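# Load six cart bottles upright into fridge, close door

## Task

Move all six bottles from the cart into the refrigerator so each one stands upright, then close the refrigerator door completely. A glass bottle dropping any real distance means failure, as does swinging the door hard either while opening or while closing it, and so does the robot toppling or being left leaning. When finished, open the gripper and back the robot away.

## Robot and tools

Robot: TidyBot++, a wheeled base (0.54 m long, 0.50 m wide, 0.38 m tall) with one seven-joint arm and a two-finger gripper. The shoulder sits 0.12 m ahead of the base centre, 0.68 m up. Cameras: base_camera (fixed on the base) and wrist_camera (sees along the hand). The arm begins folded, hand down, reaching up to 0.08 m beyond the base front.

Frames: base frame has its origin on the floor below the base centre, x ahead, y to the left, z upward, in metres. hand_pose and hand_target are reported in it; hand_pose is the midpoint between the finger pads, its z axis runs out along the fingers, its y axis is the closing direction. The odometry frame equals the base frame at the scene start; base_odometry counts wheel rotation only, so slip looks like travel. Heading is in rad, positive leftward. base_tilt is in degrees, positive when leaning forward or right.

move: one action plus optional cameras (list of "base_camera", "wrist_camera", "all"; omitted means all, [] means none) and blocking (true/omitted waits until everything rests; false returns after about 0.5 s while motion continues). Action parts, started together:
- base: an object of offsets from the current base position, measured along the base axes at the moment the command begins. translate_m is metres forward (negative back), -2 to 2; strafe_m is metres left (negative right), -2 to 2; rotate_rad is radians counter-clockwise seen from above, -6.3 to 6.3.
- joints: absolute angle targets by name. joint_1_rad any angle (positive turns the arm clockwise from above, opposite to heading); joint_2_rad -2.249 to 2.249 (0 upright, positive leans forward); joint_3_rad any angle; joint_4_rad -2.579 to 2.579 (elbow, negative bends forward when joint_3 is 3.14); joint_5_rad any angle; joint_6_rad -2.099 to 2.099 (wrist, negative bends hand forward); joint_7_rad any angle (positive counter-clockwise from above when hand points down; at 1.57 fingers open left/right); gripper_pos 0 (open, about 85 mm gap) to 1 (closed, squeezing 100 to 150 N per finger). Unbounded joints take the short way, so rotate in steps under half a turn. Done tolerances: ±0.039, ±0.097, ±0.061, ±0.061, ±0.114, ±0.114, ±0.096, ±0.03.
- target: a single list of seven numbers [x, y, z, qw, qx, qy, qz], an absolute hand pose in the base frame, metres plus unit quaternion. With target, joints may carry only gripper_pos.
- speeds: per-action caps: translate_m and strafe_m 0.05 to 0.5 m/s (state only one when both are given), rotate_rad 0.1 to 1.57 rad/s.
Unknown keys make a call invalid; out-of-range values get it refused, and after a refusal or an unrequested stop the rest of your reply's move/wait/finished_scene calls are skipped.

wait: seconds 0 to 10, plus cameras; returns state and images, ending early once motion stops. wait(0) reports an unblocked move under "earlier move".
stop: brakes all running motion; braked parts report "stopped" and keep pressing whatever they touch.
zoom_image: camera plus region [x0, y0, x1, y1] in pixels from the top-left, at most 504 by 504, from the latest image of that camera.
finished_scene: scene is the current scene's number; ends the scene irreversibly, and the goal must hold with the robot gone.

Result lines: "move" is "done" or the worst status. base_status, joint_status, hand_status: "moving", "done", "off_target" (resting away from target, may still push), "contact_stop", "time_out", "not_followed", "torque_fault", "limit_stop_at_motor_heat". "joint command not followed"/"pose unreachable" mean a safety check held the arm (self-collision gives "cause:"); nothing prevents hitting the base. on_its_own lists uncommanded behaviour. motor_effort is percent of maximum with peak in brackets. "ARM HIT", "MOTOR HOT" (60 °C) and OVER-TEMPERATURE FAULT (75 °C, arm sags 30 to 60 s) warn of trouble. "pictures" names the image order.

Hand targets usually settle within about 3 cm; fix by adding (wanted minus hand_pose) to the previous target. To hold still, resend hand_target, not hand_pose. Loads make the arm sag; never command a joint to its current reading while holding something. After joints moves, reduce error by sending last command plus (wanted minus read). Reaching low and forward close to the base tends to fail or strike the base. A hand pointing down reaches about 0.94 m high only near the base. Unreachable poses wander and end "time_out".

What to avoid: dropping bottles (lower them until they rest before opening); hard door motion (use slow base speeds and gentle arm moves on the handle); driving or turning while the arm is snagged above about 0.6 m, reaching far out over nearby furniture from the folded pose, or swinging a stretched arm sideways, all of which can tip the robot; blocked base or arm pushes, which may report "done" despite stopping short and can cause torque faults (joints 1 to 4 limit 104.5 N m, 5 to 7 limit 51.3 N m; a fault freezes the arm 10 s). Gripping a resting object very hard or swinging it fast also hurts. Loose objects may occasionally get nudged. Faster completion is preferred.

Each tool is called after "Call:" as a command line: name --argument value for each argument, lists and objects as JSON in quotes; but a table of rows of numbers goes row by row, as --pt "numbers of a row", without its own name.

## Session

Call:
move

Scene clock: 0.00 s.
Motor temperatures (°C): [34 32 30 28 37 41 47]
base_odometry: x=+0.000 y=+0.000 heading=+0.000
base_tilt: forward=+0.4 right=-0.1
base_status: not commanded
joint_positions: joint_1_rad=-0.030 joint_2_rad=-0.378 joint_3_rad=+3.116 joint_4_rad=-2.522 joint_5_rad=-0.020 joint_6_rad=-0.826 joint_7_rad=+1.538 gripper_pos=+0.000
joint_status: not commanded
motor_effort: joint_1_rad=+0 joint_2_rad=+0 joint_3_rad=+0 joint_4_rad=+13 joint_5_rad=+0 joint_6_rad=+2 joint_7_rad=+0
hand_pose: x=+0.2802 y=+0.0138 z=+0.5955 quat_wxyz=(-0.007, +0.996, +0.005, +0.086) (m; base frame)
hand_target: x=+0.2803 y=+0.0138 z=+0.5955 quat_wxyz=(-0.007, +0.996, +0.005, +0.086) (m; base frame)
hand_status: not commanded
pictures: base_camera, wrist_camera

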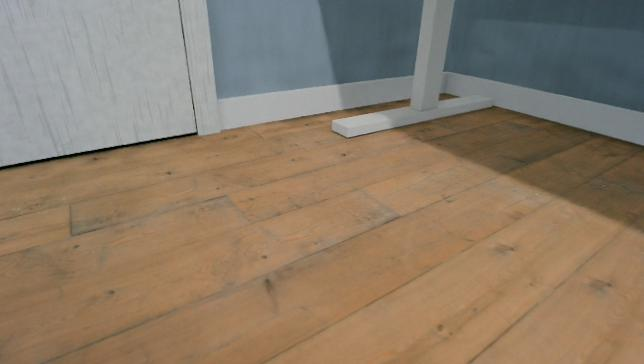

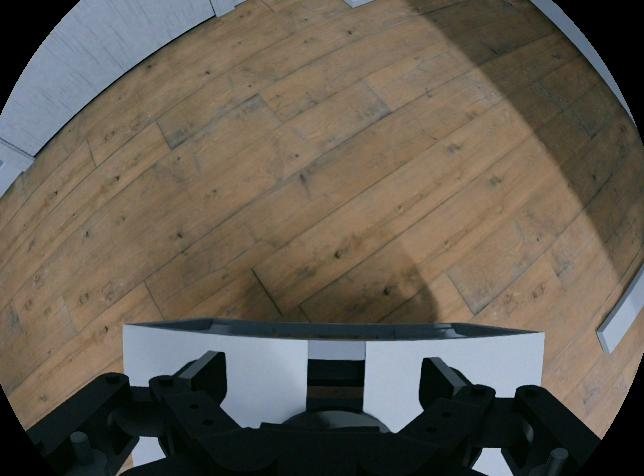

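Call:
move --joints '{"joint_6_rad": 0.35}'

Call:
move --base '{"rotate_rad": 1.0}'

Call:
move --base '{"rotate_rad": 1.0}'

Call:
move --base '{"rotate_rad": 1.0}'

Call:
move --base '{"rotate_rad": 1.0}'

Call:
move --base '{"rotate_rad": 1.0}'

Scene clock: 2.37 s.
Motor temperatures (°C): [34 32 30 28 37 41 47]
move: done
base_odometry: x=+0.000 y=+0.000 heading=+0.000
base_tilt: forward=+0.4 right=+0.0
base_status: not commanded
joint_positions: joint_1_rad=-0.030 joint_2_rad=-0.378 joint_3_rad=+3.116 joint_4_rad=-2.522 joint_5_rad=-0.020 joint_6_rad=+0.295 joint_7_rad=+1.538 gripper_pos=+0.000
joint_status: all done
motor_effort: joint_1_rad=+0(1) joint_2_rad=-5(5) joint_3_rad=+1(1) joint_4_rad=+18(18) joint_5_rad=+0(1) joint_6_rad=+9(9) joint_7_rad=-1(1)
hand_pose: x=+0.5262 y=+0.0229 z=+0.8167 quat_wxyz=(-0.026, +0.798, +0.002, +0.602) (m; base frame)
hand_target: x=+0.5304 y=+0.0229 z=+0.8332 quat_wxyz=(-0.027, +0.782, +0.002, +0.623) (m; base frame)
hand_status: not commanded
pictures: base_camera, wrist_camera
camera_calibration:
wrist_camera: T_world_to_cam=[[0.0756835, -0.996603, -0.0324803, 0.0143718], [-0.29235, 0.00896432, -0.956269, 0.986361], [0.953312, 0.0818694, -0.290678, -0.127191], [0, 0, 0, 1]] pos_world=[0.408528, 0.015894, 0.906722]

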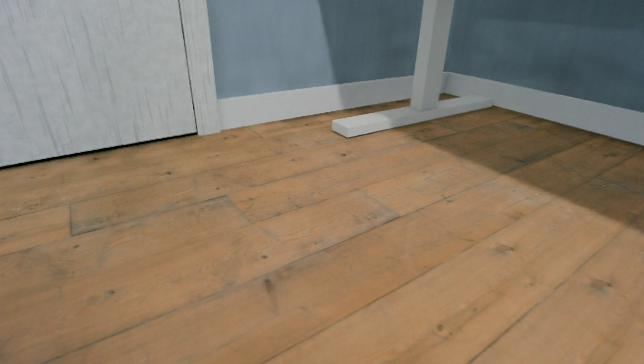

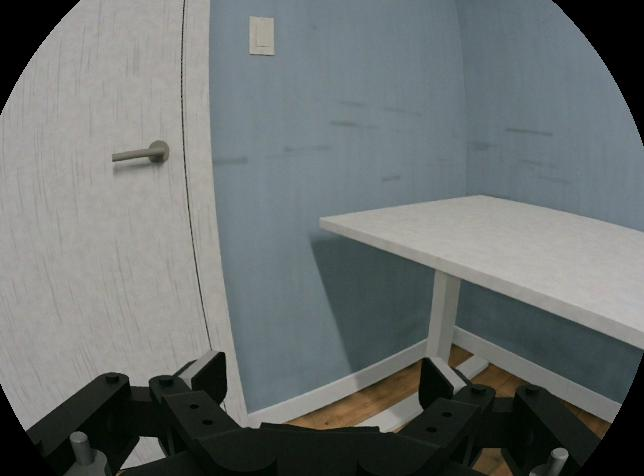

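Scene clock: 4.23 s.
Motor temperatures (°C): [34 32 30 28 37 41 47]
move: done
base_odometry: x=+0.000 y=+0.000 heading=+0.999
base_tilt: forward=+0.4 right=+0.0
base_status: done
joint_positions: joint_1_rad=-0.030 joint_2_rad=-0.378 joint_3_rad=+3.115 joint_4_rad=-2.522 joint_5_rad=-0.020 joint_6_rad=+0.295 joint_7_rad=+1.538 gripper_pos=+0.000
joint_status: not commanded
motor_effort: joint_1_rad=+1(1) joint_2_rad=-5(6) joint_3_rad=+0(2) joint_4_rad=+18(18) joint_5_rad=+0(1) joint_6_rad=+8(9) joint_7_rad=+0(1)
hand_pose: x=+0.5262 y=+0.0234 z=+0.8168 quat_wxyz=(-0.026, +0.798, +0.002, +0.602) (m; base frame)
hand_target: x=+0.5304 y=+0.0229 z=+0.8332 quat_wxyz=(-0.027, +0.782, +0.002, +0.623) (m; base frame)
hand_status: not commanded
pictures: base_camera, wrist_camera
camera_calibration:
wrist_camera: T_world_to_cam=[[0.0767594, -0.996533, -0.0320806, 0.0139686], [-0.292057, 0.00829133, -0.956365, 0.986371], [0.953316, 0.0827793, -0.290408, -0.12744], [0, 0, 0, 1]] pos_world=[0.408495, 0.0162912, 0.90677]

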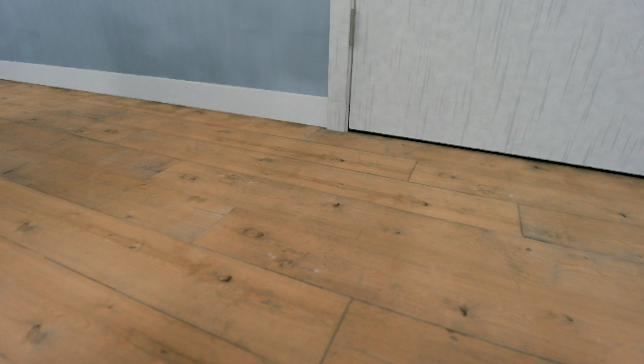

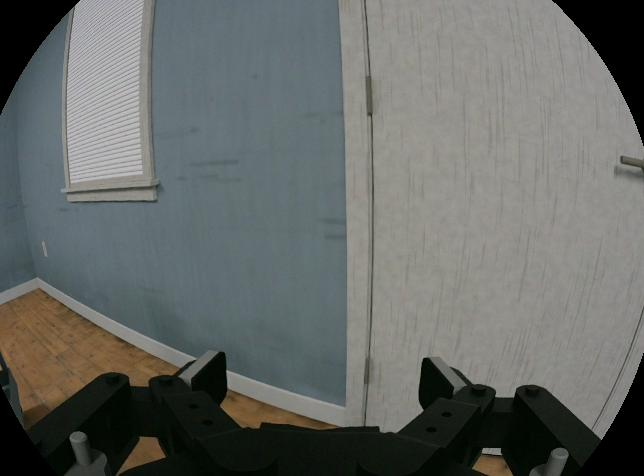

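Scene clock: 6.10 s.
Motor temperatures (°C): [34 32 30 28 37 41 47]
move: done
base_odometry: x=+0.000 y=+0.000 heading=+1.998
base_tilt: forward=+0.4 right=+0.0
base_status: done
joint_positions: joint_1_rad=-0.030 joint_2_rad=-0.378 joint_3_rad=+3.114 joint_4_rad=-2.522 joint_5_rad=-0.020 joint_6_rad=+0.295 joint_7_rad=+1.538 gripper_pos=+0.000
joint_status: not commanded
motor_effort: joint_1_rad=+1(2) joint_2_rad=-4(6) joint_3_rad=+0(2) joint_4_rad=+18(18) joint_5_rad=+0(1) joint_6_rad=+9(9) joint_7_rad=+0(1)
hand_pose: x=+0.5262 y=+0.0235 z=+0.8168 quat_wxyz=(-0.026, +0.798, +0.003, +0.602) (m; base frame)
hand_target: x=+0.5304 y=+0.0229 z=+0.8332 quat_wxyz=(-0.027, +0.782, +0.002, +0.623) (m; base frame)
hand_status: not commanded
pictures: base_camera, wrist_camera
camera_calibration:
wrist_camera: T_world_to_cam=[[0.0771406, -0.996509, -0.0319289, 0.01382], [-0.292056, 0.00803448, -0.956367, 0.98637], [0.953285, 0.0830998, -0.290417, -0.127427], [0, 0, 0, 1]] pos_world=[0.408483, 0.0164359, 0.906767]

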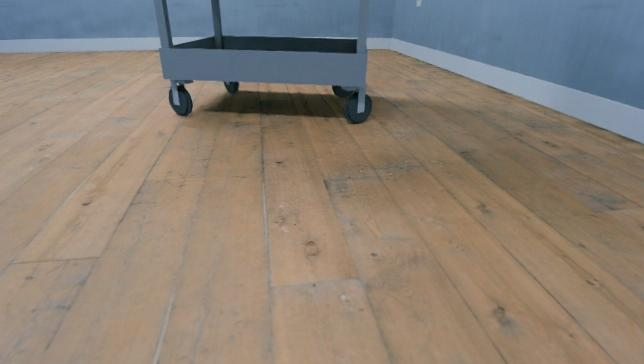

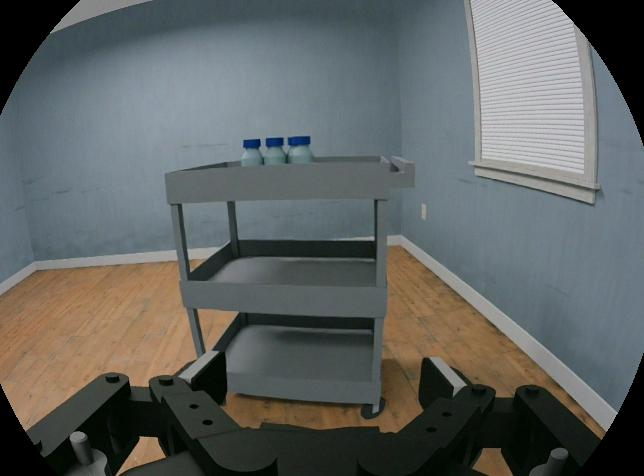

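Scene clock: 7.97 s.
Motor temperatures (°C): [34 32 30 29 37 41 47]
move: done
base_odometry: x=+0.000 y=+0.000 heading=+2.997
base_tilt: forward=+0.4 right=+0.0
base_status: done
joint_positions: joint_1_rad=-0.030 joint_2_rad=-0.378 joint_3_rad=+3.114 joint_4_rad=-2.522 joint_5_rad=-0.020 joint_6_rad=+0.295 joint_7_rad=+1.538 gripper_pos=+0.000
joint_status: not commanded
motor_effort: joint_1_rad=+0(2) joint_2_rad=-4(6) joint_3_rad=+0(2) joint_4_rad=+18(18) joint_5_rad=+0(1) joint_6_rad=+9(10) joint_7_rad=+0(1)
hand_pose: x=+0.5262 y=+0.0236 z=+0.8168 quat_wxyz=(-0.026, +0.798, +0.003, +0.602) (m; base frame)
hand_target: x=+0.5304 y=+0.0229 z=+0.8332 quat_wxyz=(-0.027, +0.782, +0.002, +0.623) (m; base frame)
hand_status: not commanded
pictures: base_camera, wrist_camera
camera_calibration:
wrist_camera: T_world_to_cam=[[0.0773856, -0.996493, -0.0318315, 0.0137245], [-0.292055, 0.00786937, -0.956369, 0.986369], [0.953266, 0.0833058, -0.290422, -0.127418], [0, 0, 0, 1]] pos_world=[0.408476, 0.0165289, 0.906765]

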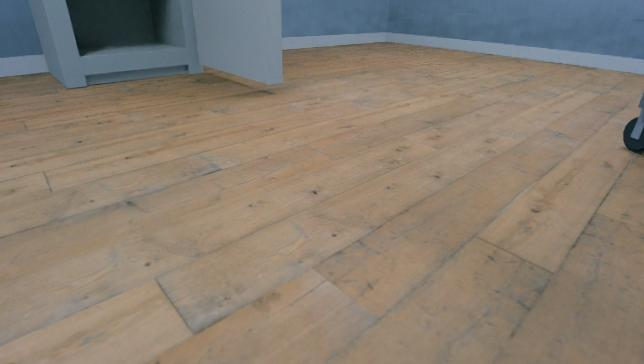

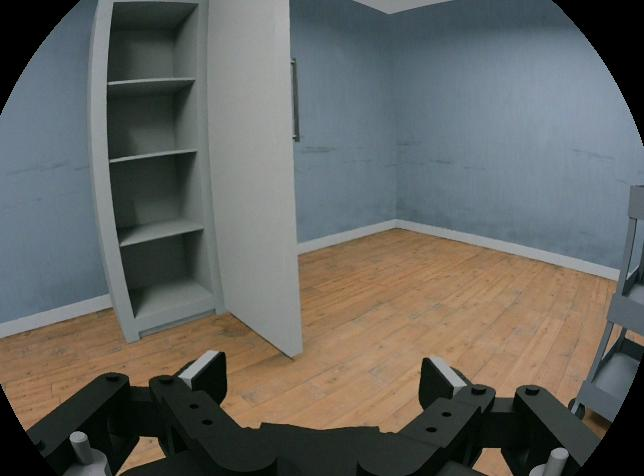

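Scene clock: 9.83 s.
Motor temperatures (°C): [34 32 30 29 37 41 47]
move: done
base_odometry: x=+0.000 y=+0.000 heading=-2.287
base_tilt: forward=+0.4 right=-0.1
base_status: done
joint_positions: joint_1_rad=-0.030 joint_2_rad=-0.378 joint_3_rad=+3.114 joint_4_rad=-2.522 joint_5_rad=-0.020 joint_6_rad=+0.296 joint_7_rad=+1.538 gripper_pos=+0.000
joint_status: not commanded
motor_effort: joint_1_rad=+1(1) joint_2_rad=-5(6) joint_3_rad=+1(2) joint_4_rad=+18(18) joint_5_rad=+0(1) joint_6_rad=+9(9) joint_7_rad=+0(1)
hand_pose: x=+0.5262 y=+0.0237 z=+0.8168 quat_wxyz=(-0.026, +0.798, +0.003, +0.602) (m; base frame)
hand_target: x=+0.5304 y=+0.0229 z=+0.8332 quat_wxyz=(-0.027, +0.782, +0.002, +0.623) (m; base frame)
hand_status: not commanded
pictures: base_camera, wrist_camera
camera_calibration:
wrist_camera: T_world_to_cam=[[0.0775526, -0.996482, -0.0317753, 0.0136658], [-0.291997, 0.00777179, -0.956388, 0.986371], [0.95327, 0.0834486, -0.290367, -0.12747], [0, 0, 0, 1]] pos_world=[0.408471, 0.016589, 0.906775]

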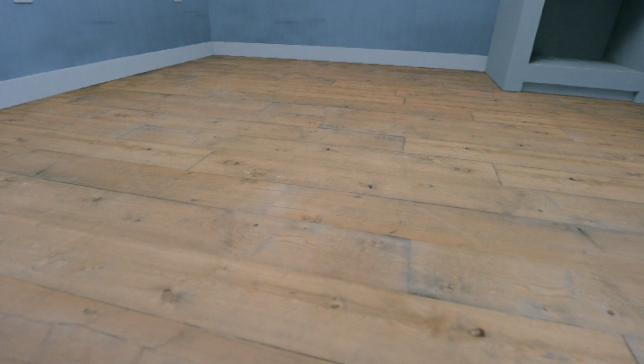

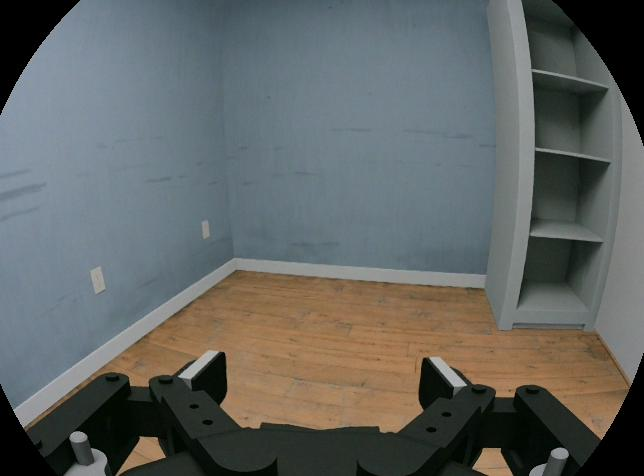

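Scene clock: 11.70 s.
Motor temperatures (°C): [34 32 30 29 37 41 47]
move: done
base_odometry: x=+0.000 y=+0.000 heading=-1.288
base_tilt: forward=+0.4 right=+0.0
base_status: done
joint_positions: joint_1_rad=-0.030 joint_2_rad=-0.378 joint_3_rad=+3.114 joint_4_rad=-2.522 joint_5_rad=-0.020 joint_6_rad=+0.296 joint_7_rad=+1.538 gripper_pos=+0.000
joint_status: not commanded
motor_effort: joint_1_rad=+0(1) joint_2_rad=-5(6) joint_3_rad=+0(2) joint_4_rad=+18(18) joint_5_rad=+0(1) joint_6_rad=+9(9) joint_7_rad=+0(1)
hand_pose: x=+0.5262 y=+0.0238 z=+0.8168 quat_wxyz=(-0.026, +0.798, +0.003, +0.602) (m; base frame)
hand_target: x=+0.5304 y=+0.0229 z=+0.8332 quat_wxyz=(-0.027, +0.782, +0.002, +0.623) (m; base frame)
hand_status: not commanded
pictures: base_camera, wrist_camera
camera_calibration:
wrist_camera: T_world_to_cam=[[0.0776615, -0.996475, -0.031732, 0.0136233], [-0.291996, 0.00769842, -0.956388, 0.986371], [0.953261, 0.0835402, -0.290369, -0.127466], [0, 0, 0, 1]] pos_world=[0.408467, 0.0166304, 0.906774]

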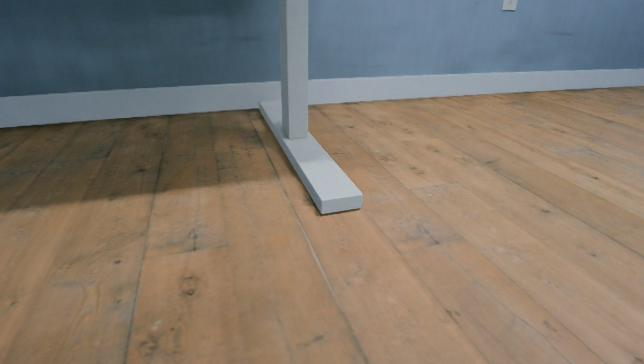

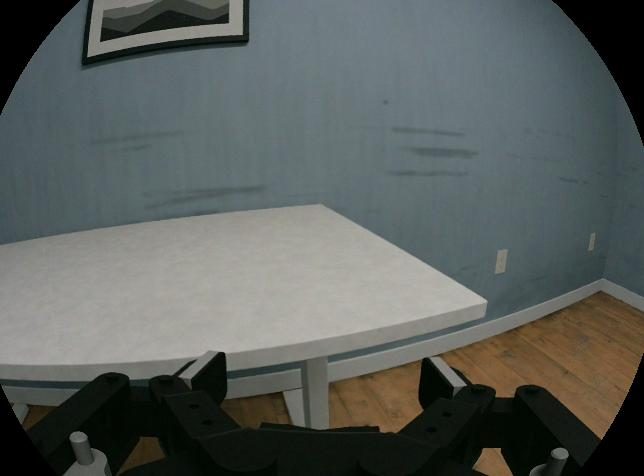

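Call:
move --base '{"rotate_rad": -2.997}' --cameras '[]'

Call:
move --base '{"translate_m": 0.4, "strafe_m": 0.2}' --joints '{"joint_1_rad": 0.0, "joint_2_rad": 0.0, "joint_3_rad": 3.1416, "joint_4_rad": -1.57, "joint_5_rad": 0.0, "joint_6_rad": -0.65, "joint_7_rad": 1.57}'

Scene clock: 17.53 s.
Motor temperatures (°C): [34 32 30 29 37 41 47]
move: done
base_odometry: x=+0.000 y=+0.000 heading=+1.999
base_tilt: forward=+0.4 right=+0.0
base_status: done
joint_positions: joint_1_rad=-0.030 joint_2_rad=-0.378 joint_3_rad=+3.114 joint_4_rad=-2.522 joint_5_rad=-0.020 joint_6_rad=+0.296 joint_7_rad=+1.538 gripper_pos=+0.000
joint_status: not commanded
motor_effort: joint_1_rad=+1(2) joint_2_rad=-5(6) joint_3_rad=+1(2) joint_4_rad=+18(18) joint_5_rad=+0(1) joint_6_rad=+9(10) joint_7_rad=+0(1)
hand_pose: x=+0.5262 y=+0.0238 z=+0.8169 quat_wxyz=(-0.026, +0.798, +0.003, +0.602) (m; base frame)
hand_target: x=+0.5304 y=+0.0229 z=+0.8332 quat_wxyz=(-0.027, +0.782, +0.002, +0.623) (m; base frame)
hand_status: not commanded
pictures: none
No camera images: "cameras" was empty.

Scene clock: 20.13 s.
Motor temperatures (°C): [34 32 30 29 37 41 47]
move: done
base_odometry: x=-0.348 y=+0.281 heading=+1.999
base_tilt: forward=+0.4 right=+0.0
base_status: done
joint_positions: joint_1_rad=-0.017 joint_2_rad=-0.023 joint_3_rad=+3.131 joint_4_rad=-1.615 joint_5_rad=-0.020 joint_6_rad=-0.595 joint_7_rad=+1.538 gripper_pos=+0.000
joint_status: all done
motor_effort: joint_1_rad=+0(2) joint_2_rad=-19(20) joint_3_rad=+0(1) joint_4_rad=+20(20) joint_5_rad=+0(2) joint_6_rad=+7(10) joint_7_rad=+0(1)
hand_pose: x=+0.6774 y=+0.0202 z=+0.9160 quat_wxyz=(-0.023, +0.888, -0.007, +0.459) (m; base frame)
hand_target: x=+0.6813 y=+0.0014 z=+0.9146 quat_wxyz=(+0.000, +0.896, +0.000, +0.445) (m; base frame)
hand_status: not commanded
pictures: base_camera, wrist_camera
camera_calibration:
wrist_camera: T_world_to_cam=[[0.0492532, -0.997309, -0.054306, 0.041423], [-0.592644, 0.014584, -0.805333, 1.19059], [0.803958, 0.0718493, -0.59033, 0.133652], [0, 0, 0, 1]] pos_world=[0.596103, 0.0143451, 1.03997]

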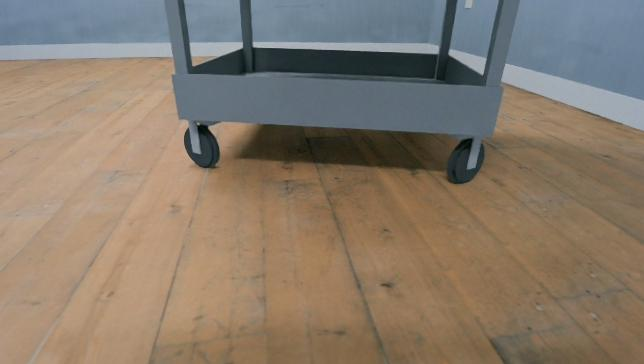

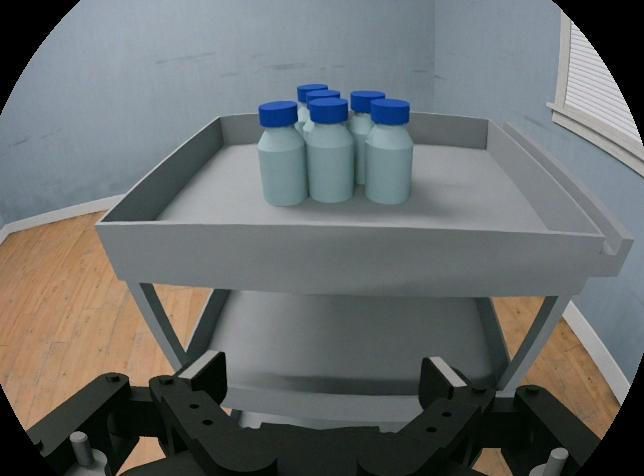

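Call:
zoom_image --camera "wrist_camera" --region '[220, 70, 450, 240]'

Scaled by 2.191.

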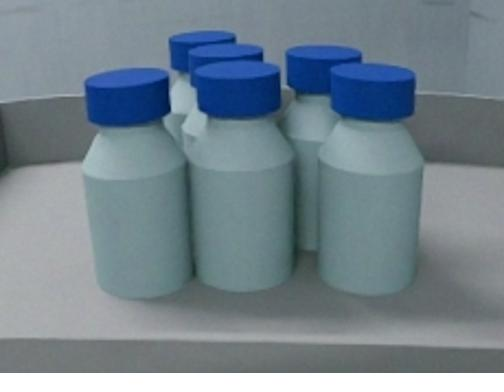

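Call:
move --joints '{"joint_1_rad": 0.0, "joint_2_rad": 0.287, "joint_3_rad": 3.1416, "joint_4_rad": -0.714, "joint_5_rad": 0.0, "joint_6_rad": -1.5, "joint_7_rad": 1.57}' --cameras '[]'

Call:
move --base '{"translate_m": 0.38}'

Scene clock: 27.20 s.
Motor temperatures (°C): [34 32 30 29 37 41 47]
move: done
base_odometry: x=-0.348 y=+0.281 heading=+1.999
base_tilt: forward=+0.4 right=-0.1
base_status: not commanded
joint_positions: joint_1_rad=-0.017 joint_2_rad=+0.258 joint_3_rad=+3.131 joint_4_rad=-0.755 joint_5_rad=-0.020 joint_6_rad=-1.446 joint_7_rad=+1.538 gripper_pos=+0.000
joint_status: all done
motor_effort: joint_1_rad=+0(1) joint_2_rad=-24(25) joint_3_rad=-1(1) joint_4_rad=+16(21) joint_5_rad=+0(1) joint_6_rad=+6(8) joint_7_rad=+0(1)
hand_pose: x=+0.6888 y=+0.0220 z=+1.0135 quat_wxyz=(-0.021, +0.942, -0.001, +0.334) (m; base frame)
hand_target: x=+0.6888 y=+0.0014 z=+1.0054 quat_wxyz=(+0.000, +0.949, +0.000, +0.315) (m; base frame)
hand_status: not commanded
pictures: none
No camera images: "cameras" was empty.

Scene clock: 29.23 s.
Motor temperatures (°C): [34 32 30 29 37 41 47]
move: done
base_odometry: x=-0.506 y=+0.627 heading=+1.999
base_tilt: forward=+0.4 right=+0.0
base_status: done
joint_positions: joint_1_rad=-0.015 joint_2_rad=+0.280 joint_3_rad=+3.131 joint_4_rad=-0.752 joint_5_rad=-0.020 joint_6_rad=-1.451 joint_7_rad=+1.538 gripper_pos=+0.000
joint_status: not commanded
motor_effort: joint_1_rad=+0(1) joint_2_rad=-25(28) joint_3_rad=+0(2) joint_4_rad=+16(18) joint_5_rad=+0(1) joint_6_rad=+6(7) joint_7_rad=+0(1)
hand_pose: x=+0.6950 y=+0.0213 z=+1.0016 quat_wxyz=(-0.021, +0.946, -0.002, +0.323) (m; base frame)
hand_target: x=+0.6888 y=+0.0014 z=+1.0054 quat_wxyz=(+0.000, +0.949, +0.000, +0.315) (m; base frame)
hand_status: not commanded
pictures: base_camera, wrist_camera
camera_calibration:
wrist_camera: T_world_to_cam=[[0.0467538, -0.997125, -0.0596288, 0.05331], [-0.801739, -0.00185125, -0.597671, 1.20764], [0.595843, 0.0757501, -0.799521, 0.524015], [0, 0, 0, 1]] pos_world=[0.653491, 0.0156982, 1.14391]

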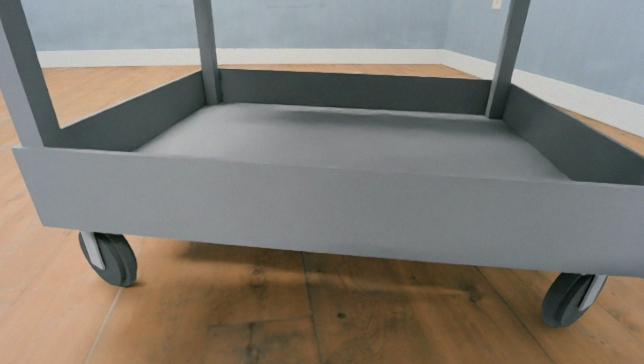

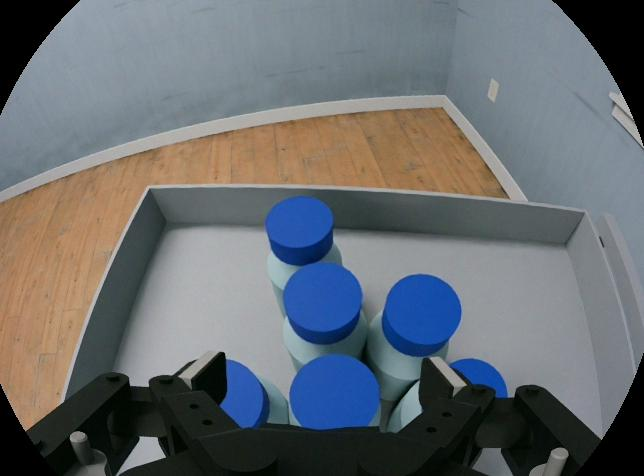

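Call:
move --joints '{"joint_1_rad": 0.0, "joint_2_rad": -0.17, "joint_3_rad": 3.15, "joint_4_rad": -1.56, "joint_5_rad": 0.0, "joint_6_rad": -0.72, "joint_7_rad": 1.6}' --base '{"strafe_m": -0.09}'

Scene clock: 38.20 s.
Motor temperatures (°C): [34 32 30 29 37 41 47]
move: done
base_odometry: x=-0.424 y=+0.664 heading=+1.999
base_tilt: forward=+0.4 right=+0.0
base_status: done
joint_positions: joint_1_rad=-0.001 joint_2_rad=-0.158 joint_3_rad=+3.143 joint_4_rad=-1.532 joint_5_rad=-0.020 joint_6_rad=-0.778 joint_7_rad=+1.549 gripper_pos=+0.000
joint_status: all done
motor_effort: joint_1_rad=+0(3) joint_2_rad=-13(26) joint_3_rad=+0(3) joint_4_rad=+19(20) joint_5_rad=+0(2) joint_6_rad=+8(9) joint_7_rad=-1(1)
hand_pose: x=+0.6213 y=+0.0054 z=+0.9880 quat_wxyz=(-0.015, +0.880, -0.013, +0.475) (m; base frame)
hand_target: x=+0.6243 y=-0.0033 z=+0.9932 quat_wxyz=(+0.009, +0.870, +0.009, +0.493) (m; base frame)
hand_status: not commanded
pictures: base_camera, wrist_camera
camera_calibration:
wrist_camera: T_world_to_cam=[[0.0330708, -0.998472, -0.0442793, 0.0334786], [-0.563673, 0.0179523, -0.825803, 1.21772], [0.825336, 0.052269, -0.562217, 0.181363], [0, 0, 0, 1]] pos_world=[0.535604, 0.00208687, 1.10905]

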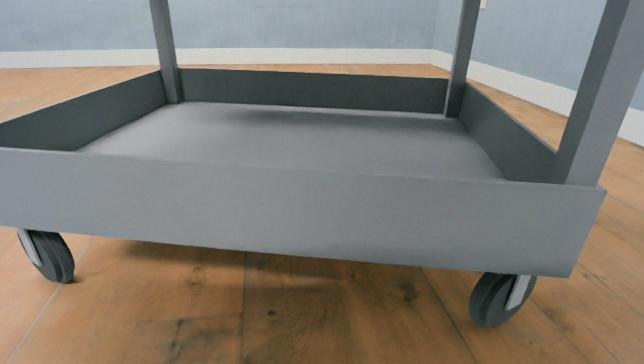

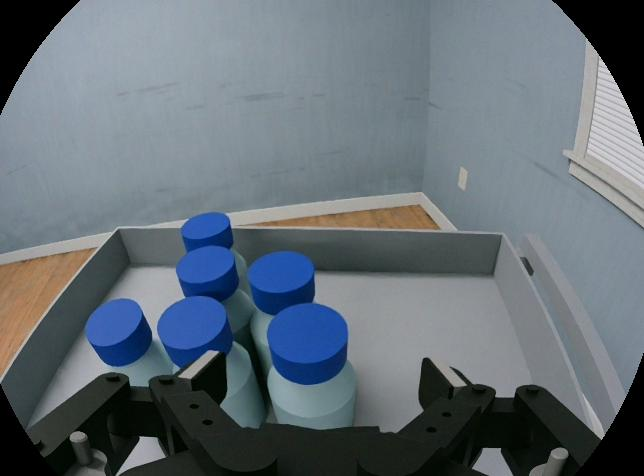

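Call:
move --base '{"translate_m": 0.074, "strafe_m": 0.012}' --joints '{"gripper_pos": 0.06, "joint_6_rad": -0.66}'

Scene clock: 40.13 s.
Motor temperatures (°C): [34 32 30 29 37 41 47]
move: done
base_odometry: x=-0.466 y=+0.727 heading=+1.999
base_tilt: forward=+0.4 right=+0.0
base_status: done
joint_positions: joint_1_rad=-0.001 joint_2_rad=-0.167 joint_3_rad=+3.144 joint_4_rad=-1.536 joint_5_rad=-0.020 joint_6_rad=-0.705 joint_7_rad=+1.549 gripper_pos=+0.060
joint_status: all done
motor_effort: joint_1_rad=+0(1) joint_2_rad=-14(17) joint_3_rad=+0(1) joint_4_rad=+20(20) joint_5_rad=+0(0) joint_6_rad=+8(9) joint_7_rad=+0(1)
hand_pose: x=+0.6297 y=+0.0048 z=+1.0095 quat_wxyz=(-0.015, +0.861, -0.013, +0.508) (m; base frame)
hand_target: x=+0.6334 y=-0.0034 z=+1.0095 quat_wxyz=(+0.009, +0.855, +0.009, +0.519) (m; base frame)
hand_status: not commanded
pictures: base_camera, wrist_camera
camera_calibration:
wrist_camera: T_world_to_cam=[[0.0347253, -0.998524, -0.0417638, 0.0300172], [-0.498117, 0.0189358, -0.866903, 1.24045], [0.866414, 0.0509067, -0.496724, 0.09455], [0, 0, 0, 1]] pos_world=[0.534926, 0.00167077, 1.12357]

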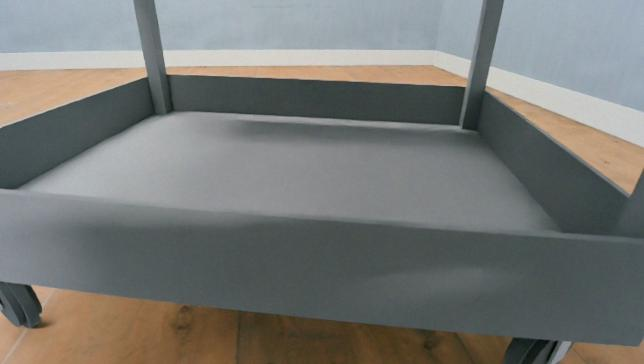

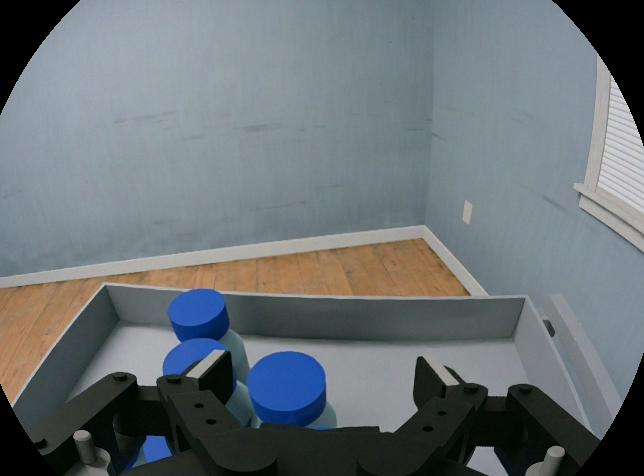

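Call:
move --joints '{"joint_2_rad": -0.199, "joint_4_rad": -1.83, "joint_6_rad": -0.42}'

Scene clock: 42.67 s.
Motor temperatures (°C): [34 32 30 29 37 41 47]
move: done
base_odometry: x=-0.466 y=+0.727 heading=+1.999
base_tilt: forward=+0.4 right=+0.0
base_status: not commanded
joint_positions: joint_1_rad=-0.001 joint_2_rad=-0.186 joint_3_rad=+3.144 joint_4_rad=-1.805 joint_5_rad=-0.020 joint_6_rad=-0.478 joint_7_rad=+1.549 gripper_pos=+0.060
joint_status: all done
motor_effort: joint_1_rad=+0(1) joint_2_rad=-13(14) joint_3_rad=+0(1) joint_4_rad=+19(22) joint_5_rad=+0(1) joint_6_rad=+8(9) joint_7_rad=+0(1)
hand_pose: x=+0.6246 y=+0.0037 z=+0.9238 quat_wxyz=(-0.014, +0.866, -0.015, +0.499) (m; base frame)
hand_target: x=+0.6258 y=-0.0032 z=+0.9315 quat_wxyz=(+0.009, +0.855, +0.009, +0.519) (m; base frame)
hand_status: not commanded
pictures: base_camera, wrist_camera
camera_calibration:
wrist_camera: T_world_to_cam=[[0.0293735, -0.998653, -0.0427784, 0.0297649], [-0.517477, 0.0214226, -0.855429, 1.16514], [0.855193, 0.0472638, -0.516151, 0.0814387], [0, 0, 0, 1]] pos_world=[0.532414, 0.000915316, 1.04]

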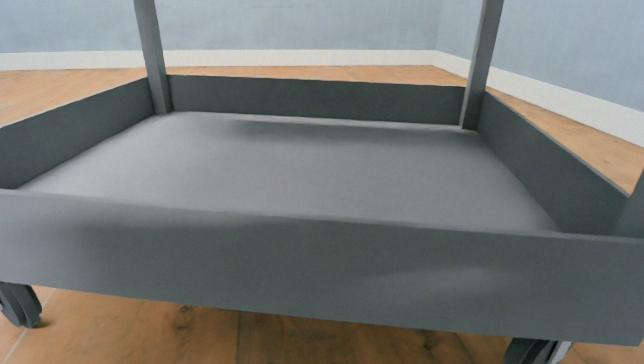

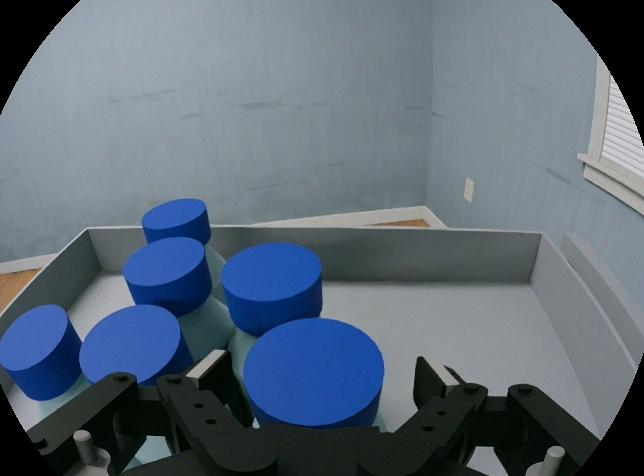

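Call:
move --joints '{"joint_2_rad": -0.17, "joint_4_rad": -2.075, "joint_6_rad": -0.12}' --base '{"strafe_m": 0.004}'

Scene clock: 45.10 s.
Motor temperatures (°C): [34 32 30 29 37 41 47]
move: done
base_odometry: x=-0.469 y=+0.726 heading=+1.999
base_tilt: forward=+0.4 right=-0.1
base_status: done
joint_positions: joint_1_rad=-0.001 joint_2_rad=-0.183 joint_3_rad=+3.148 joint_4_rad=-2.051 joint_5_rad=-0.020 joint_6_rad=-0.178 joint_7_rad=+1.550 gripper_pos=+0.060
joint_status: all done
motor_effort: joint_1_rad=+1(3) joint_2_rad=-12(14) joint_3_rad=+0(2) joint_4_rad=+19(21) joint_5_rad=+0(1) joint_6_rad=+8(10) joint_7_rad=+0(1)
hand_pose: x=+0.6200 y=-0.0006 z=+0.8608 quat_wxyz=(-0.011, +0.854, -0.019, +0.520) (m; base frame)
hand_target: x=+0.6246 y=-0.0031 z=+0.8568 quat_wxyz=(+0.009, +0.848, +0.009, +0.530) (m; base frame)
hand_status: not commanded
pictures: base_camera, wrist_camera
camera_calibration:
wrist_camera: T_world_to_cam=[[0.0211693, -0.998959, -0.0404116, 0.0259638], [-0.47362, 0.0255771, -0.880358, 1.10319], [0.880475, 0.0377763, -0.472585, -0.000104087], [0, 0, 0, 1]] pos_world=[0.522035, -0.00227576, 0.972203]

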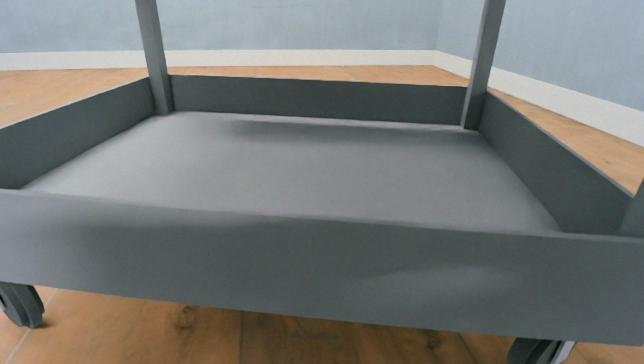

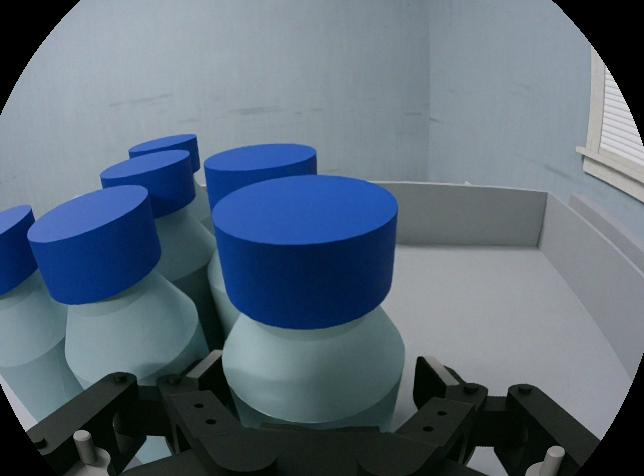

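Call:
zoom_image --camera "wrist_camera" --region '[180, 160, 460, 440]'

Scaled by 1.800.

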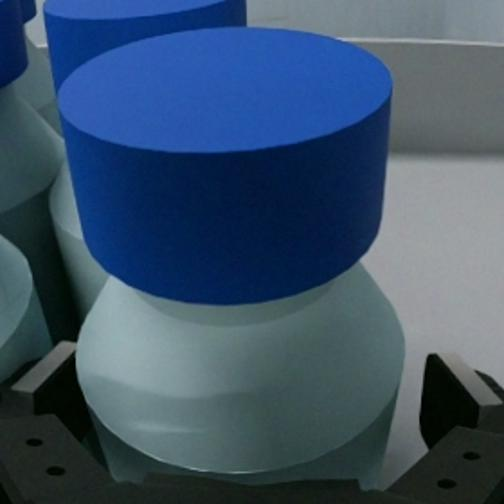

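Call:
move --joints '{"joint_2_rad": -0.15, "joint_4_rad": -2.14, "joint_6_rad": -0.045}'

Scene clock: 47.57 s.
Motor temperatures (°C): [34 32 30 29 37 41 47]
move: done
base_odometry: x=-0.469 y=+0.726 heading=+1.999
base_tilt: forward=+0.4 right=-0.1
base_status: not commanded
joint_positions: joint_1_rad=-0.001 joint_2_rad=-0.166 joint_3_rad=+3.148 joint_4_rad=-2.117 joint_5_rad=-0.020 joint_6_rad=-0.099 joint_7_rad=+1.550 gripper_pos=+0.060
joint_status: all done
motor_effort: joint_1_rad=+0(1) joint_2_rad=-13(13) joint_3_rad=+0(1) joint_4_rad=+19(20) joint_5_rad=+0(1) joint_6_rad=+9(9) joint_7_rad=+0(1)
hand_pose: x=+0.6175 y=-0.0010 z=+0.8361 quat_wxyz=(-0.010, +0.855, -0.019, +0.519) (m; base frame)
hand_target: x=+0.6217 y=-0.0030 z=+0.8305 quat_wxyz=(+0.009, +0.851, +0.009, +0.525) (m; base frame)
hand_status: not commanded
pictures: base_camera, wrist_camera
camera_calibration:
wrist_camera: T_world_to_cam=[[0.0195087, -0.999013, -0.0399038, 0.0251897], [-0.477562, 0.0257531, -0.87822, 1.08098], [0.878381, 0.0361895, -0.476589, -0.00498469], [0, 0, 0, 1]] pos_world=[0.520121, -0.00249327, 0.947966]

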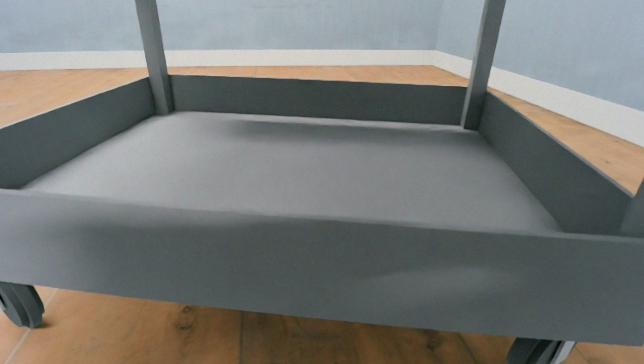

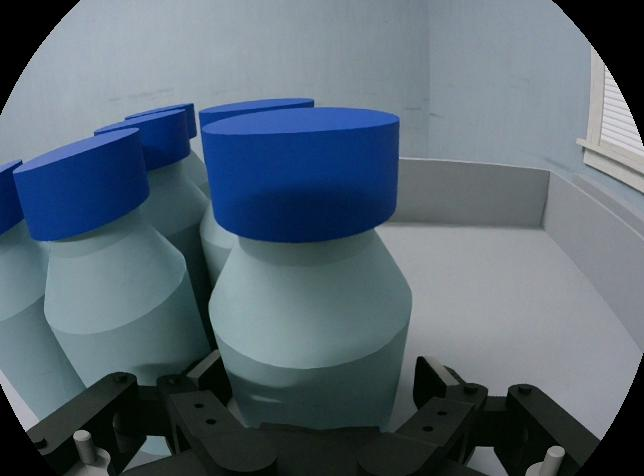

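Call:
move --joints '{"joint_7_rad": 1.65}' --cameras '[]'

Call:
move --joints '{"gripper_pos": 0.5}'

Scene clock: 49.83 s.
Motor temperatures (°C): [34 32 30 29 37 41 47]
move: done
base_odometry: x=-0.469 y=+0.726 heading=+1.999
base_tilt: forward=+0.4 right=+0.0
base_status: not commanded
joint_positions: joint_1_rad=-0.001 joint_2_rad=-0.166 joint_3_rad=+3.148 joint_4_rad=-2.117 joint_5_rad=-0.020 joint_6_rad=-0.099 joint_7_rad=+1.609 gripper_pos=+0.060
joint_status: all done
motor_effort: joint_1_rad=+1(1) joint_2_rad=-13(13) joint_3_rad=+0(0) joint_4_rad=+19(19) joint_5_rad=+0(0) joint_6_rad=+9(9) joint_7_rad=+0(0)
hand_pose: x=+0.6175 y=-0.0010 z=+0.8361 quat_wxyz=(+0.005, +0.855, +0.006, +0.519) (m; base frame)
hand_target: x=+0.6217 y=-0.0030 z=+0.8305 quat_wxyz=(+0.022, +0.850, +0.030, +0.525) (m; base frame)
hand_status: not commanded
pictures: none
No camera images: "cameras" was empty.

Scene clock: 50.63 s.
Motor temperatures (°C): [34 32 30 29 37 41 47]
move: off_target
base_odometry: x=-0.469 y=+0.726 heading=+1.999
base_tilt: forward=+0.4 right=-0.1
base_status: not commanded
joint_positions: joint_1_rad=-0.001 joint_2_rad=-0.166 joint_3_rad=+3.147 joint_4_rad=-2.118 joint_5_rad=-0.020 joint_6_rad=-0.096 joint_7_rad=+1.609 gripper_pos=+0.247
joint_status: gripper_pos off_target (ended at +0.247, target +0.500)
motor_effort: joint_1_rad=+1(3) joint_2_rad=-11(13) joint_3_rad=+1(3) joint_4_rad=+18(20) joint_5_rad=+1(1) joint_6_rad=+8(9) joint_7_rad=+0(1)
hand_pose: x=+0.6178 y=-0.0003 z=+0.8372 quat_wxyz=(+0.005, +0.854, +0.007, +0.520) (m; base frame)
hand_target: x=+0.6217 y=-0.0030 z=+0.8305 quat_wxyz=(+0.022, +0.850, +0.030, +0.525) (m; base frame)
hand_status: not commanded
pictures: base_camera, wrist_camera
camera_calibration:
wrist_camera: T_world_to_cam=[[0.0481921, -0.998752, 0.0131418, -0.0362175], [-0.474312, -0.0344617, -0.879682, 1.08117], [0.879037, 0.0361604, -0.47538, -0.00615408], [0, 0, 0, 1]] pos_world=[0.519968, 0.00130933, 0.948639]

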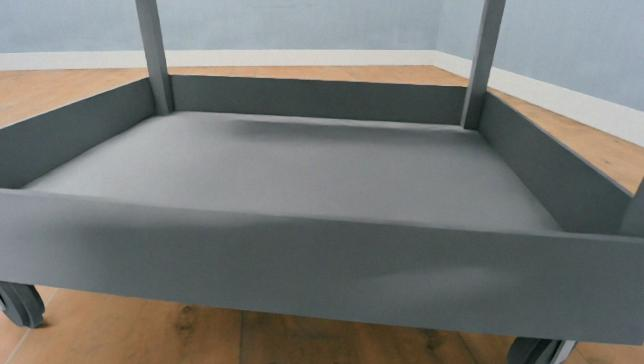

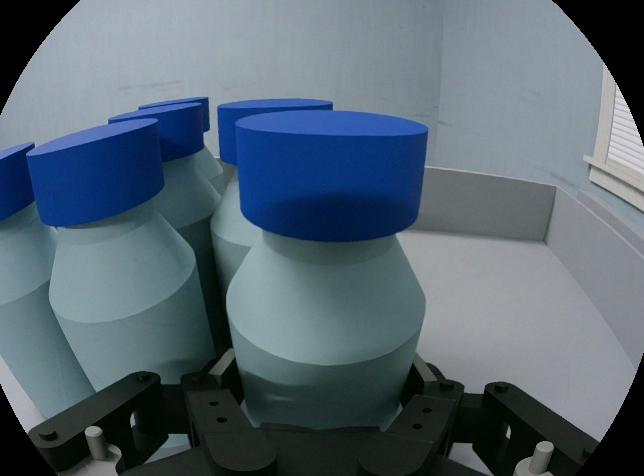

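Call:
move --joints '{"joint_2_rad": -0.19, "joint_4_rad": -1.65, "joint_6_rad": -0.56}'

Scene clock: 53.17 s.
Motor temperatures (°C): [34 32 30 29 37 41 47]
move: off_target
base_odometry: x=-0.469 y=+0.726 heading=+1.999
base_tilt: forward=+0.4 right=+0.0
base_status: not commanded
joint_positions: joint_1_rad=-0.001 joint_2_rad=-0.161 joint_3_rad=+3.148 joint_4_rad=-1.724 joint_5_rad=-0.020 joint_6_rad=-0.525 joint_7_rad=+1.609 gripper_pos=+0.247
joint_status: joint_4_rad off_target (ended at -1.724, target -1.650); the others done
motor_effort: joint_1_rad=+1(2) joint_2_rad=-17(19) joint_3_rad=+0(1) joint_4_rad=+24(27) joint_5_rad=+0(1) joint_6_rad=+12(14) joint_7_rad=+0(1)
hand_pose: x=+0.6367 y=+0.0014 z=+0.9459 quat_wxyz=(+0.002, +0.864, +0.009, +0.503) (m; base frame)
hand_target: x=+0.6325 y=-0.0034 z=+0.9946 quat_wxyz=(+0.023, +0.846, +0.030, +0.531) (m; base frame)
hand_status: not commanded
pictures: base_camera, wrist_camera
camera_calibration:
wrist_camera: T_world_to_cam=[[0.0558645, -0.998396, 0.00915978, -0.0379573], [-0.508978, -0.0363696, -0.860011, 1.18931], [0.858965, 0.0433819, -0.510193, 0.0745878], [0, 0, 0, 1]] pos_world=[0.543382, 0.00212244, 1.06122]

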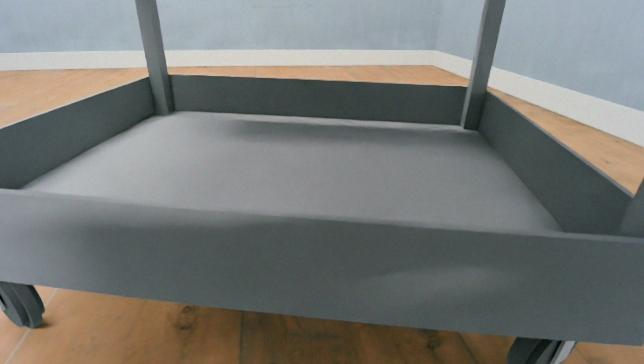

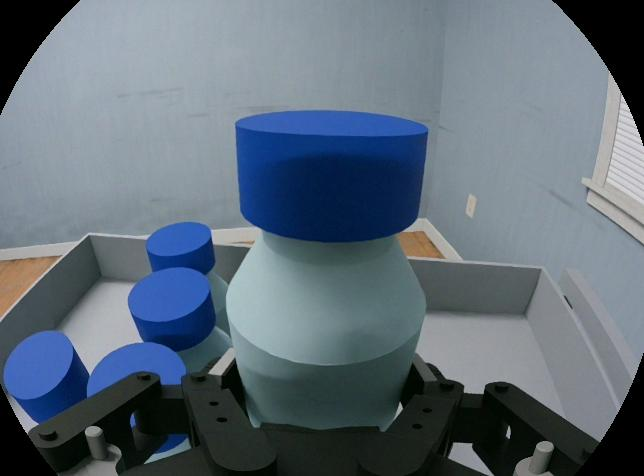

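Call:
move --joints '{"joint_2_rad": -0.19, "joint_4_rad": -1.55, "joint_6_rad": -0.65}' --base '{"translate_m": -0.35}' --cameras '["wrist_camera"]'

Call:
move --base '{"rotate_rad": 1.65}'

Scene clock: 55.97 s.
Motor temperatures (°C): [34 32 30 29 37 41 47]
move: off_target
base_odometry: x=-0.324 y=+0.407 heading=+1.999
base_tilt: forward=+0.4 right=+0.0
base_status: done
joint_positions: joint_1_rad=-0.001 joint_2_rad=-0.175 joint_3_rad=+3.149 joint_4_rad=-1.618 joint_5_rad=-0.020 joint_6_rad=-0.622 joint_7_rad=+1.609 gripper_pos=+0.247
joint_status: joint_4_rad off_target (ended at -1.618, target -1.550); the others done
motor_effort: joint_1_rad=+1(2) joint_2_rad=-17(22) joint_3_rad=+0(2) joint_4_rad=+24(25) joint_5_rad=+0(1) joint_6_rad=+12(13) joint_7_rad=+0(1)
hand_pose: x=+0.6316 y=+0.0014 z=+0.9891 quat_wxyz=(+0.002, +0.858, +0.010, +0.513) (m; base frame)
hand_target: x=+0.6288 y=-0.0034 z=+1.0284 quat_wxyz=(+0.023, +0.844, +0.030, +0.536) (m; base frame)
hand_status: not commanded
pictures: wrist_camera
camera_calibration:
wrist_camera: T_world_to_cam=[[0.0566597, -0.998338, 0.0105222, -0.0399453], [-0.48849, -0.0369121, -0.871789, 1.22255], [0.870728, 0.0442553, -0.489769, 0.0733444], [0, 0, 0, 1]] pos_world=[0.535604, 0.00200215, 1.10215]

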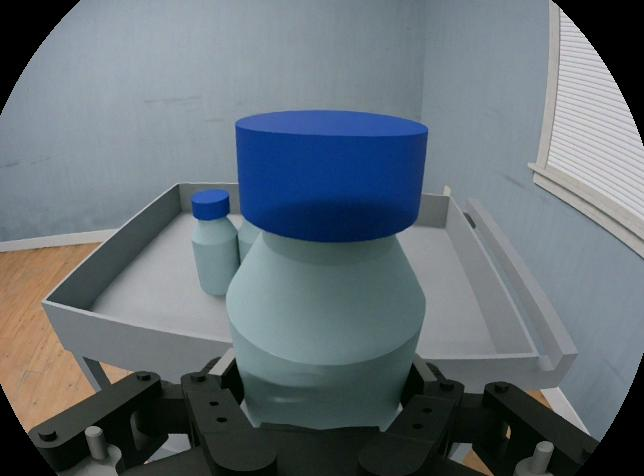

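Scene clock: 58.50 s.
Motor temperatures (°C): [34 32 30 29 37 41 47]
move: done
base_odometry: x=-0.324 y=+0.407 heading=-2.635
base_tilt: forward=+0.4 right=+0.0
base_status: done
joint_positions: joint_1_rad=-0.004 joint_2_rad=-0.174 joint_3_rad=+3.145 joint_4_rad=-1.618 joint_5_rad=-0.020 joint_6_rad=-0.622 joint_7_rad=+1.609 gripper_pos=+0.247
joint_status: not commanded
motor_effort: joint_1_rad=+0(3) joint_2_rad=-18(20) joint_3_rad=+0(3) joint_4_rad=+24(24) joint_5_rad=+0(1) joint_6_rad=+12(12) joint_7_rad=+0(1)
hand_pose: x=+0.6319 y=+0.0052 z=+0.9884 quat_wxyz=(+0.000, +0.859, +0.013, +0.513) (m; base frame)
hand_target: x=+0.6288 y=-0.0034 z=+1.0284 quat_wxyz=(+0.023, +0.844, +0.030, +0.536) (m; base frame)
hand_status: not commanded
pictures: base_camera, wrist_camera
camera_calibration:
wrist_camera: T_world_to_cam=[[0.0636825, -0.997908, 0.0111719, -0.0412195], [-0.489422, -0.040985, -0.871083, 1.22216], [0.869719, 0.050005, -0.491008, 0.0744], [0, 0, 0, 1]] pos_world=[0.536068, 0.00523647, 1.10159]

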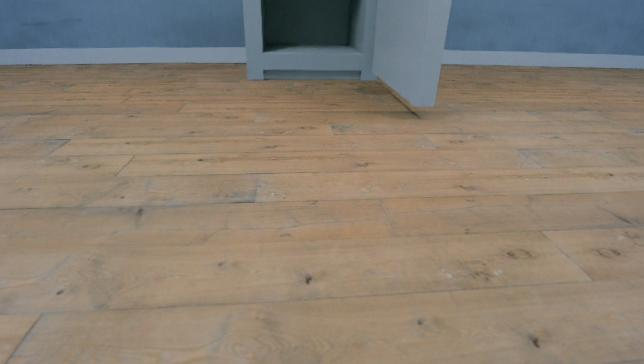

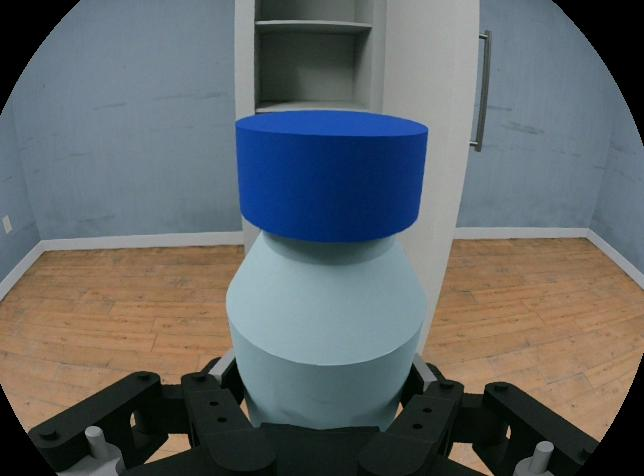

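Call:
zoom_image --camera "base_camera" --region '[220, 0, 470, 120]'

Call:
zoom_image --camera "wrist_camera" --region '[220, 0, 500, 130]'

Scaled by 2.016.

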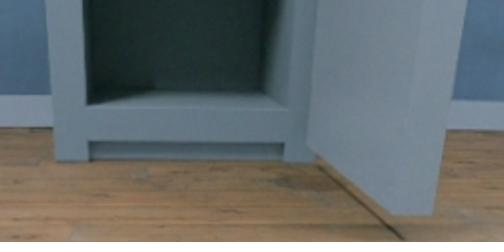

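Scaled by 1.800.

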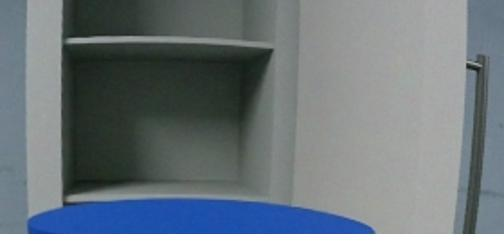

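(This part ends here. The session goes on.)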